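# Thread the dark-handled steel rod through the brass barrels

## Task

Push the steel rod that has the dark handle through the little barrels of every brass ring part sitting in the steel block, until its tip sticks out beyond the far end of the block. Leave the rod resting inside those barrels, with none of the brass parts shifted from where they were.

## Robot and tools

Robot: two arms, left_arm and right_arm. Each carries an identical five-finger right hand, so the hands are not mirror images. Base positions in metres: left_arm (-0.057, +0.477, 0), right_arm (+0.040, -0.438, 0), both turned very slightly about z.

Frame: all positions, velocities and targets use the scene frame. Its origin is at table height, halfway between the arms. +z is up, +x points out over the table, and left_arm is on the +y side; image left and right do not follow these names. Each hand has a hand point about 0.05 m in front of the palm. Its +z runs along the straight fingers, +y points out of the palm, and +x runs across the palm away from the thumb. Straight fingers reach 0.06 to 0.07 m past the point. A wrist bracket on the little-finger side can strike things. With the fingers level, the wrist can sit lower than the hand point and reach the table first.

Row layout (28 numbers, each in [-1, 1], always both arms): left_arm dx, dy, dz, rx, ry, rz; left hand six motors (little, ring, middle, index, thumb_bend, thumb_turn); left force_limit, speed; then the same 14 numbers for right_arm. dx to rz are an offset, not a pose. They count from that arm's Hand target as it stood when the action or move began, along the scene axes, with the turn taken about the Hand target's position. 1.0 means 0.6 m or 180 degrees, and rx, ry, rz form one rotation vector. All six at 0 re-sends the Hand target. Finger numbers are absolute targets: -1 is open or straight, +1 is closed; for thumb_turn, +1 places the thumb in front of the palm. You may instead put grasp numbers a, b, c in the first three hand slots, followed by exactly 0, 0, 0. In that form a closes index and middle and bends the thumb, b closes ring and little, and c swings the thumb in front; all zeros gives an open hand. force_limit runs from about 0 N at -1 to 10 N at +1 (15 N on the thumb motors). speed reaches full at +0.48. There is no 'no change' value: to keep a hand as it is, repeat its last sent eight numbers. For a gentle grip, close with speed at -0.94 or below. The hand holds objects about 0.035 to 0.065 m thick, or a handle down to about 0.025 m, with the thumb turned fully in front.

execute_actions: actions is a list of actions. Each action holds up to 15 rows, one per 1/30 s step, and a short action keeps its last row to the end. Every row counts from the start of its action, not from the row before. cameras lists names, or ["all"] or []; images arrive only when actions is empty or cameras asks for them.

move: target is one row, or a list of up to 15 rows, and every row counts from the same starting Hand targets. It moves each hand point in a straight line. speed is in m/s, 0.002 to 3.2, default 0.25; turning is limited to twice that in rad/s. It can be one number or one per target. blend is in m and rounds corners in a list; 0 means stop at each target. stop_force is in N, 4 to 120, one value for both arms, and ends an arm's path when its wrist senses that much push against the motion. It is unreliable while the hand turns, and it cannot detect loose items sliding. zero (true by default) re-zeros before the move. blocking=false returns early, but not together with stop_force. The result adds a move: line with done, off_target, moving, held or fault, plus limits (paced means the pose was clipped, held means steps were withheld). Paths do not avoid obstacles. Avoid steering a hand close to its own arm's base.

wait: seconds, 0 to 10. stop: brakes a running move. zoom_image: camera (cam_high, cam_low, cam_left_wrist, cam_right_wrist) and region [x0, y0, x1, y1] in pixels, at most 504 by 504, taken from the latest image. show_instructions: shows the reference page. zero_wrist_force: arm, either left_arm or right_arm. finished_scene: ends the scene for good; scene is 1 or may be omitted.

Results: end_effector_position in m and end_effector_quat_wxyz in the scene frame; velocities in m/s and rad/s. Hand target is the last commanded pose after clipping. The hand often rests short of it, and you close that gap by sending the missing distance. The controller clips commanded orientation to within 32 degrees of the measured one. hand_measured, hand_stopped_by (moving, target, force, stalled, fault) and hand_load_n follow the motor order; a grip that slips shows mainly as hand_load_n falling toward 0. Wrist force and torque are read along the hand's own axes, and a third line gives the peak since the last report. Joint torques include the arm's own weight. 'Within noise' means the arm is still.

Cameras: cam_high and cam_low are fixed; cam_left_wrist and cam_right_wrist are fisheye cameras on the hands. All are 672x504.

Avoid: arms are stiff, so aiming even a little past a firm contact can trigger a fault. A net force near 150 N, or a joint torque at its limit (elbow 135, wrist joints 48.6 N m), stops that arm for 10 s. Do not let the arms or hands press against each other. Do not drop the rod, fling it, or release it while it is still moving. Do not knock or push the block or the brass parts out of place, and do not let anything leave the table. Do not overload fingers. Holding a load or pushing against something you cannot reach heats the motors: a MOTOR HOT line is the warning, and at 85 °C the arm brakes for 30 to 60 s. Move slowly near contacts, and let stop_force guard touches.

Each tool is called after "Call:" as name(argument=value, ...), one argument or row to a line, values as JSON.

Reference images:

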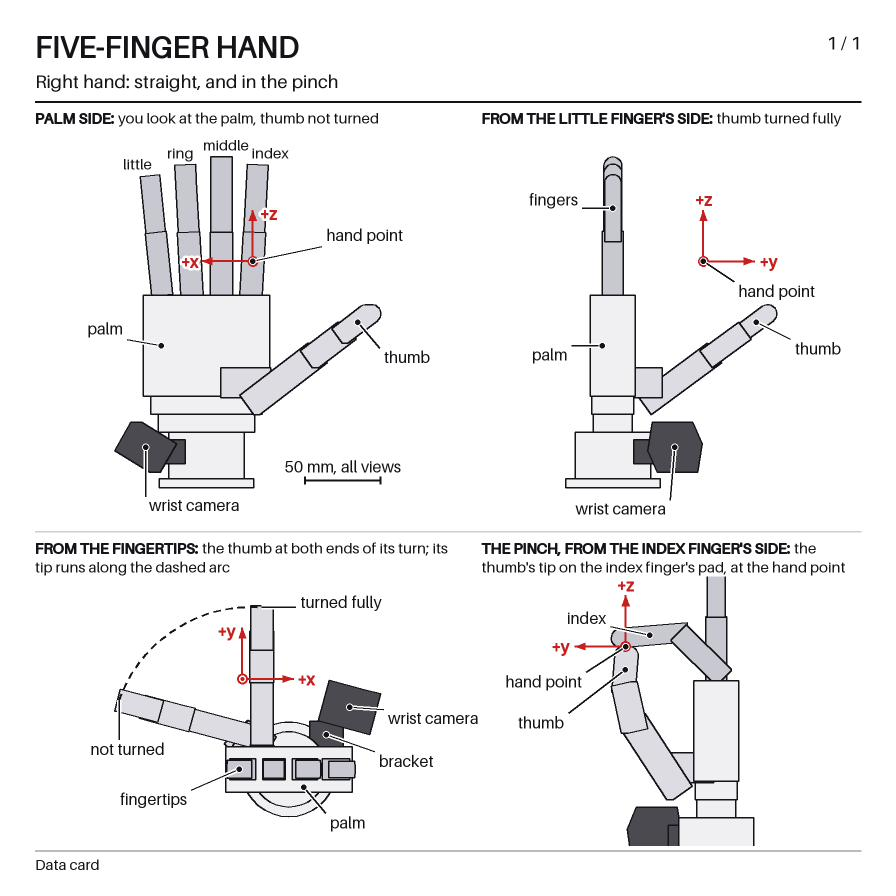

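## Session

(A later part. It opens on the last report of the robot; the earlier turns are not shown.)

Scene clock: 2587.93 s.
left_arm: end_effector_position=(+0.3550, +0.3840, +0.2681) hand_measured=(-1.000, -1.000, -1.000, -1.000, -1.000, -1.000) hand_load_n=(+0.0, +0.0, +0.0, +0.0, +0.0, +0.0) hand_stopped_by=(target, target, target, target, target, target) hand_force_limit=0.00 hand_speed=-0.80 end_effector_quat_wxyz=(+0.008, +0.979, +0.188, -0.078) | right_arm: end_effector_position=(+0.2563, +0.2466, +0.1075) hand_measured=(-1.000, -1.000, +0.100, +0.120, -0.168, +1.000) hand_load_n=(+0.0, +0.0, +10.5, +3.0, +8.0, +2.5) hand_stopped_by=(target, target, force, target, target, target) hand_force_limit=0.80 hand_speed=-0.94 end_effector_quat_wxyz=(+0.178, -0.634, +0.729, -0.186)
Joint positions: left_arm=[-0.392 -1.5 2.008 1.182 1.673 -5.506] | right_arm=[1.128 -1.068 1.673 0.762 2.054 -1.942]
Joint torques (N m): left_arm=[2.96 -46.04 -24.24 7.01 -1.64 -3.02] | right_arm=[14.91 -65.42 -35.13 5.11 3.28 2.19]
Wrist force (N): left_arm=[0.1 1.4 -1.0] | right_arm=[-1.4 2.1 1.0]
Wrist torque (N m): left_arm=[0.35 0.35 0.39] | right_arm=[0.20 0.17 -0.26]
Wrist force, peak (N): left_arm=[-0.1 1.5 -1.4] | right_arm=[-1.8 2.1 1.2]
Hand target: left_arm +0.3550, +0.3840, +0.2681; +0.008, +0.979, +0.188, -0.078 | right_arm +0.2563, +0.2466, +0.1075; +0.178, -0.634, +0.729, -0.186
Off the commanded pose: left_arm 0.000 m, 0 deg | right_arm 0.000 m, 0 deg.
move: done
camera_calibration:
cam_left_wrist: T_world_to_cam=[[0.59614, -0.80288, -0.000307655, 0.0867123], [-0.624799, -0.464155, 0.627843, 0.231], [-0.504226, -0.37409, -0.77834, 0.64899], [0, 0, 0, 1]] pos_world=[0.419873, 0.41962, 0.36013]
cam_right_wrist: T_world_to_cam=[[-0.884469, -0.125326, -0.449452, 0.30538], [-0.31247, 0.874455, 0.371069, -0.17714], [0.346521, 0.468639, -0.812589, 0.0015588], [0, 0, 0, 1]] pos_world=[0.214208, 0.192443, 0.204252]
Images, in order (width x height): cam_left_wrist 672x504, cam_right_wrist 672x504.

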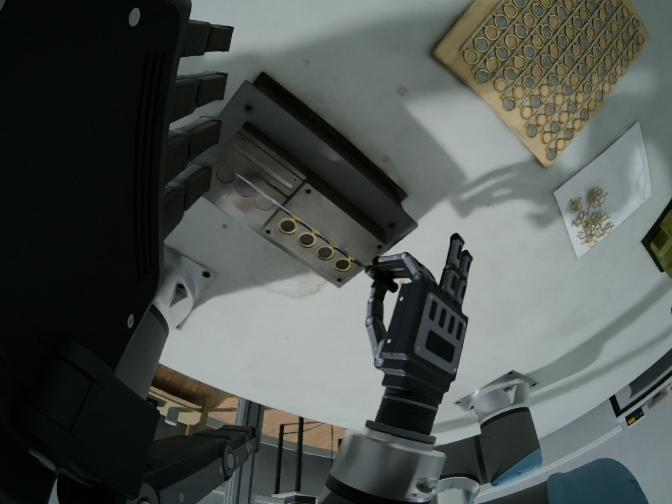

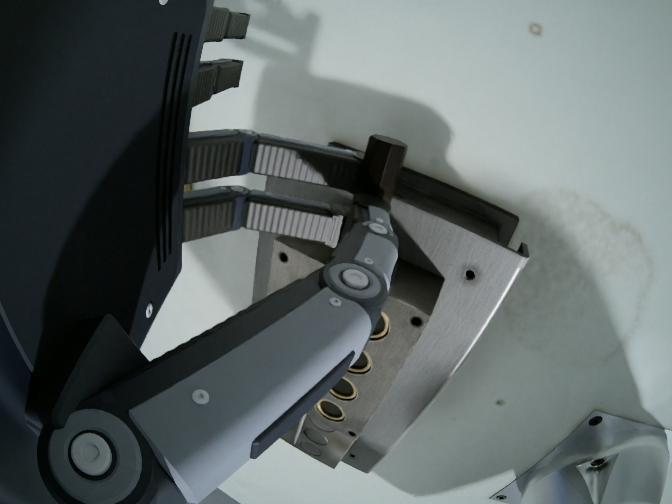

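Call:
move(
  target=[0,0,0,0,0,0, -1, -1, -1, -1, -1, -1, 0, -0.8, 0,0,0,0,0,0,-1,-1,0.4,0.12,-0.5,1,0.8,-0.9],
  speed=0.02,
  cameras=["cam_left_wrist", "cam_right_wrist"],
)

Call:
zoom_image(
  camera="cam_left_wrist",
  region=[340, 240, 420, 310],
)

Call:
zoom_image(
  camera="cam_right_wrist",
  region=[290, 120, 450, 340],
)

Call:
zoom_image(
  camera="cam_left_wrist",
  region=[230, 170, 380, 290],
)

Scene clock: 2636.80 s.
left_arm: end_effector_position=(+0.3550, +0.3840, +0.2681) hand_measured=(-1.000, -1.000, -1.000, -1.000, -1.000, -1.000) hand_load_n=(-0.5, +0.0, +0.0, +0.0, +0.0, +0.0) hand_stopped_by=(target, target, target, target, target, target) hand_force_limit=0.00 hand_speed=-0.80 end_effector_quat_wxyz=(+0.008, +0.979, +0.188, -0.078) | right_arm: end_effector_position=(+0.2563, +0.2466, +0.1075) hand_measured=(-1.000, -1.000, +0.102, +0.120, -0.500, +1.000) hand_load_n=(-0.5, +0.0, +0.0, +0.0, +0.0, +0.0) hand_stopped_by=(target, target, force, target, target, target) hand_force_limit=0.80 hand_speed=-0.90 end_effector_quat_wxyz=(+0.178, -0.634, +0.729, -0.186)
Joint positions: left_arm=[-0.392 -1.5 2.008 1.182 1.673 -5.506] | right_arm=[1.128 -1.068 1.673 0.762 2.054 -1.942]
Joint torques (N m): left_arm=[1.67 -47.88 -24.57 7.23 -1 -3.24] | right_arm=[14.46 -65.15 -34.36 4.99 -1.7 2.44]
Wrist force (N): left_arm=[-0.3 1.0 -1.0] | right_arm=[-1.1 1.3 0.8]
Wrist torque (N m): left_arm=[0.29 0.39 0.35] | right_arm=[0.12 0.13 -0.25]
Wrist force, peak (N): left_arm=[-0.1 1.5 -1.4] | right_arm=[-1.6 2.3 1.3]
Hand target: left_arm +0.3550, +0.3840, +0.2681; +0.008, +0.979, +0.188, -0.078 | right_arm +0.2563, +0.2466, +0.1075; +0.178, -0.634, +0.729, -0.186
Off the commanded pose: left_arm 0.000 m, 0 deg | right_arm 0.000 m, 0 deg.
move: done
camera_calibration:
cam_left_wrist: T_world_to_cam=[[0.59614, -0.80288, -0.000307655, 0.0867123], [-0.624799, -0.464155, 0.627843, 0.231], [-0.504226, -0.37409, -0.77834, 0.64899], [0, 0, 0, 1]] pos_world=[0.419873, 0.41962, 0.36013]
cam_right_wrist: T_world_to_cam=[[-0.884469, -0.125326, -0.449452, 0.30538], [-0.31247, 0.874455, 0.371069, -0.17714], [0.346521, 0.468639, -0.812589, 0.0015588], [0, 0, 0, 1]] pos_world=[0.214208, 0.192443, 0.204252]
Images, in order (width x height): cam_left_wrist 672x504, cam_right_wrist 672x504.

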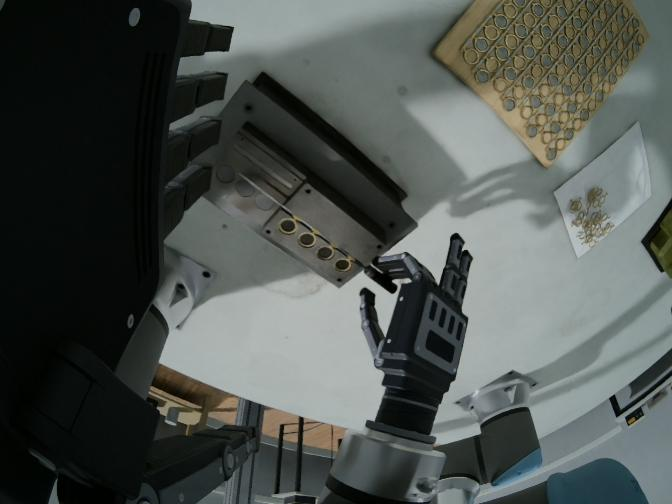

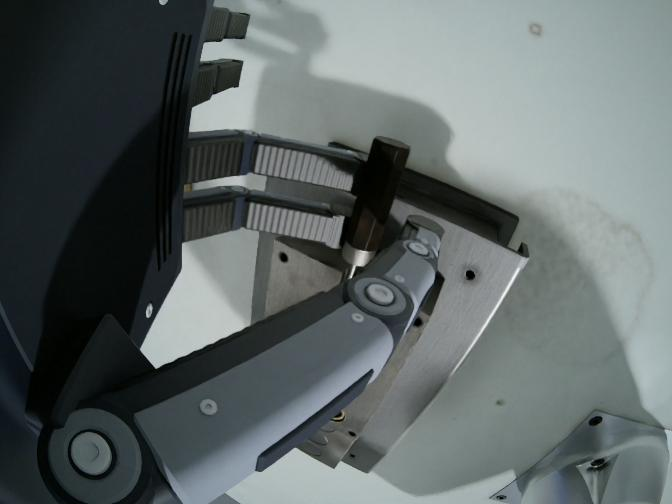

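Scaled by 6.300 from the camera's 672x504 image, which has a finer 960x720 frame.

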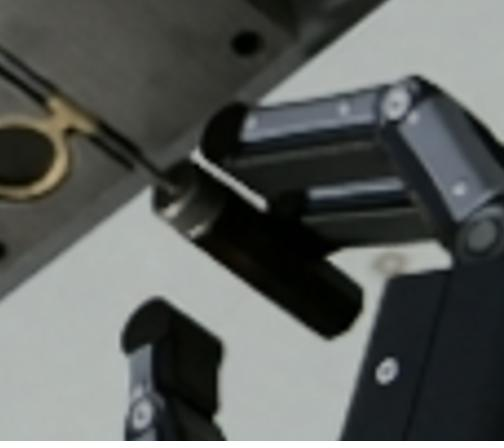

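Scaled by 2.291 from the camera's 672x504 image, which has a finer 960x720 frame.

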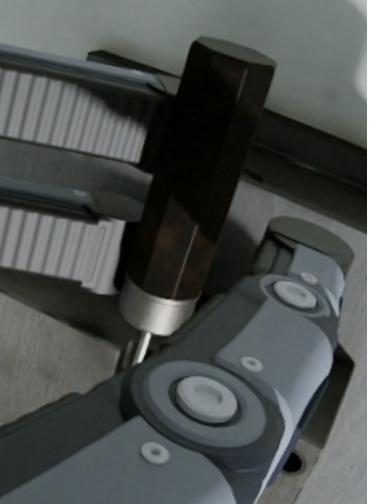

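Scaled by 3.360 from the camera's 672x504 image, which has a finer 960x720 frame.

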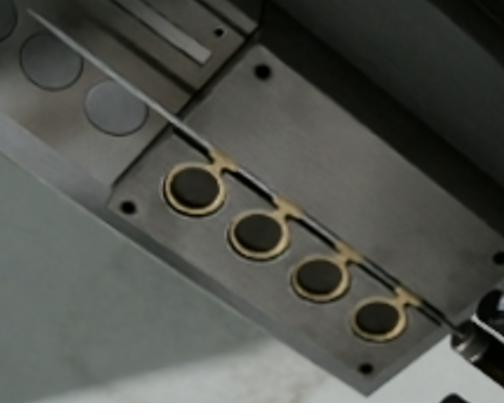

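Call:
move(
  target=[
    [0,0,0,0,0,0, -1, -1, -1, -1, -1, -1, 0, -0.8, 0.0017,0,-0.0028,0,0,0,-1,-1,0.4,0.12,-0.5,1,0.8,-0.9],
    [0,0,0,0,0,0, -1, -1, -1, -1, -1, -1, 0, -0.8, -0.0092,-0.0995,-0.0028,0,0,0,-1,-1,0.4,0.12,-0.5,1,0.8,-0.9],
  ],
  speed=[0.01, 0.03],
  stop_force=4,
  cameras=["cam_left_wrist", "cam_right_wrist", "cam_low"],
)

Call:
zoom_image(
  camera="cam_left_wrist",
  region=[230, 170, 430, 330],
)

Call:
zoom_image(
  camera="cam_low",
  region=[350, 190, 510, 280],
)

Scene clock: 2667.37 s.
left_arm: end_effector_position=(+0.3550, +0.3840, +0.2681) hand_measured=(-1.000, -1.000, -1.000, -1.000, -1.000, -1.000) hand_load_n=(+0.0, +0.0, +0.0, +0.0, +0.0, +0.0) hand_stopped_by=(target, target, target, target, target, target) hand_force_limit=0.00 hand_speed=-0.80 end_effector_quat_wxyz=(+0.008, +0.979, +0.188, -0.078) | right_arm: end_effector_position=(+0.2507, +0.1869, +0.1058) hand_measured=(-1.000, -1.000, +0.102, +0.120, -0.500, +1.000) hand_load_n=(+0.0, +0.0, +0.0, +0.0, +0.0, +0.0) hand_stopped_by=(target, target, force, target, target, target) hand_force_limit=0.80 hand_speed=-0.90 end_effector_quat_wxyz=(+0.178, -0.634, +0.729, -0.186)
Joint positions: left_arm=[-0.392 -1.5 2.008 1.182 1.673 -5.506] | right_arm=[1.092 -1.152 1.805 0.695 2.046 -1.982]
Joint torques (N m): left_arm=[2.9 -48.66 -24.65 7.09 -1.15 -2.7] | right_arm=[-6.72 -85.43 -20.71 0.43 -2.02 -2.85]
Wrist force (N): left_arm=[-0.2 1.7 -1.3] | right_arm=[-1.5 1.3 1.1]
Wrist torque (N m): left_arm=[0.41 0.39 0.37] | right_arm=[0.12 0.21 0.09]
Wrist force, peak (N): left_arm=[0.0 1.8 -1.2] | right_arm=[-1.3 2.3 1.6]
Hand target: left_arm +0.3550, +0.3840, +0.2681; +0.008, +0.979, +0.188, -0.078 | right_arm +0.2507, +0.1869, +0.1058; +0.178, -0.634, +0.729, -0.186
Off the commanded pose: left_arm 0.000 m, 0 deg | right_arm 0.000 m, 0 deg.
move: done
camera_calibration:
cam_left_wrist: T_world_to_cam=[[0.59614, -0.80288, -0.000307655, 0.0867123], [-0.624799, -0.464155, 0.627843, 0.231], [-0.504226, -0.37409, -0.77834, 0.64899], [0, 0, 0, 1]] pos_world=[0.419873, 0.41962, 0.36013]
cam_right_wrist: T_world_to_cam=[[-0.884469, -0.125326, -0.449452, 0.292181], [-0.31247, 0.874455, 0.371069, -0.126054], [0.346521, 0.468639, -0.812589, 0.0300957], [0, 0, 0, 1]] pos_world=[0.208608, 0.132743, 0.202552]
Images, in order (width x height): cam_low 672x504, cam_left_wrist 672x504, cam_right_wrist 672x504.

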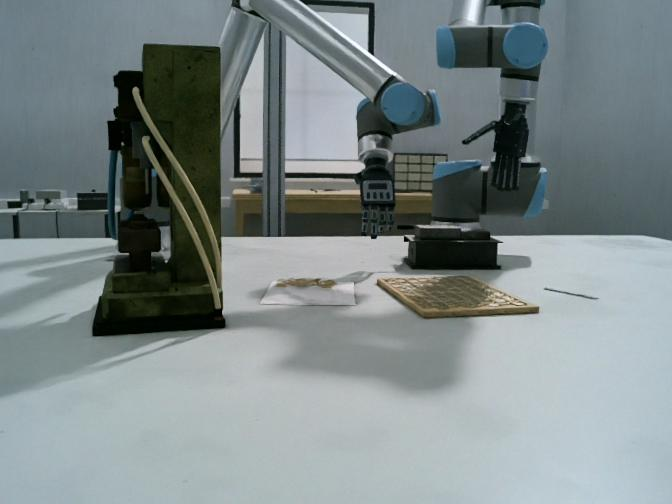

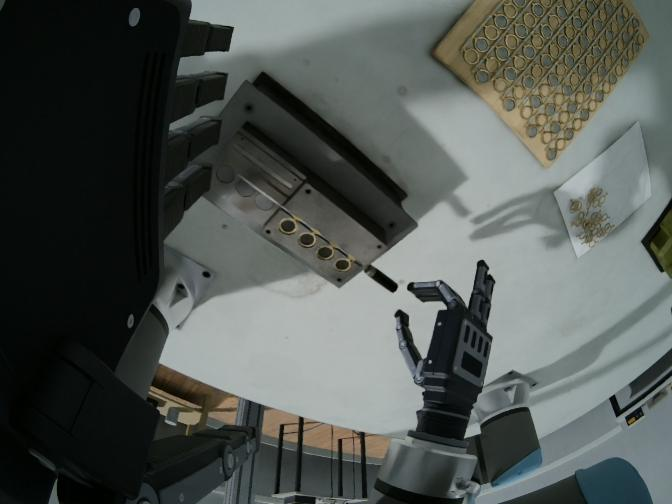

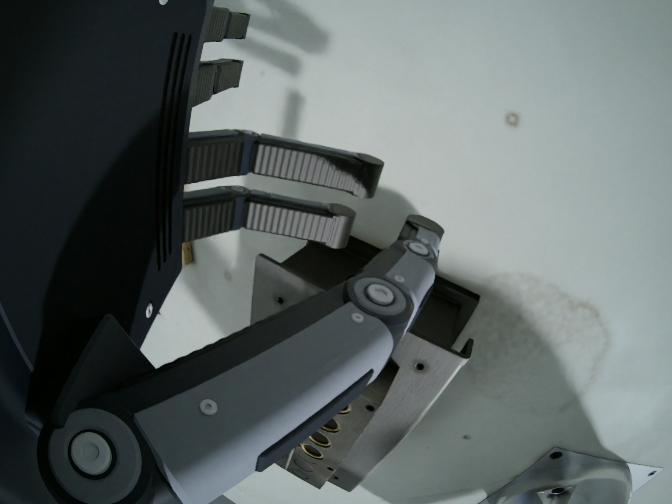

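Scaled by 2.520 from the camera's 672x504 image, which has a finer 960x720 frame.

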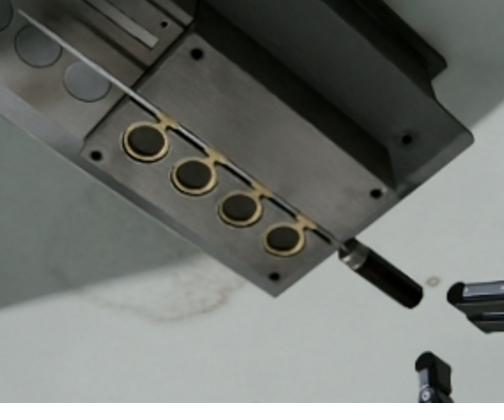

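Scaled by 3.150 from the camera's 672x504 image, which has a finer 960x720 frame.

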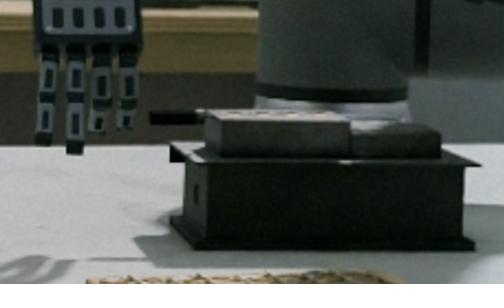

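Call:
finished_scene(
)

The scene is finished: the task was done.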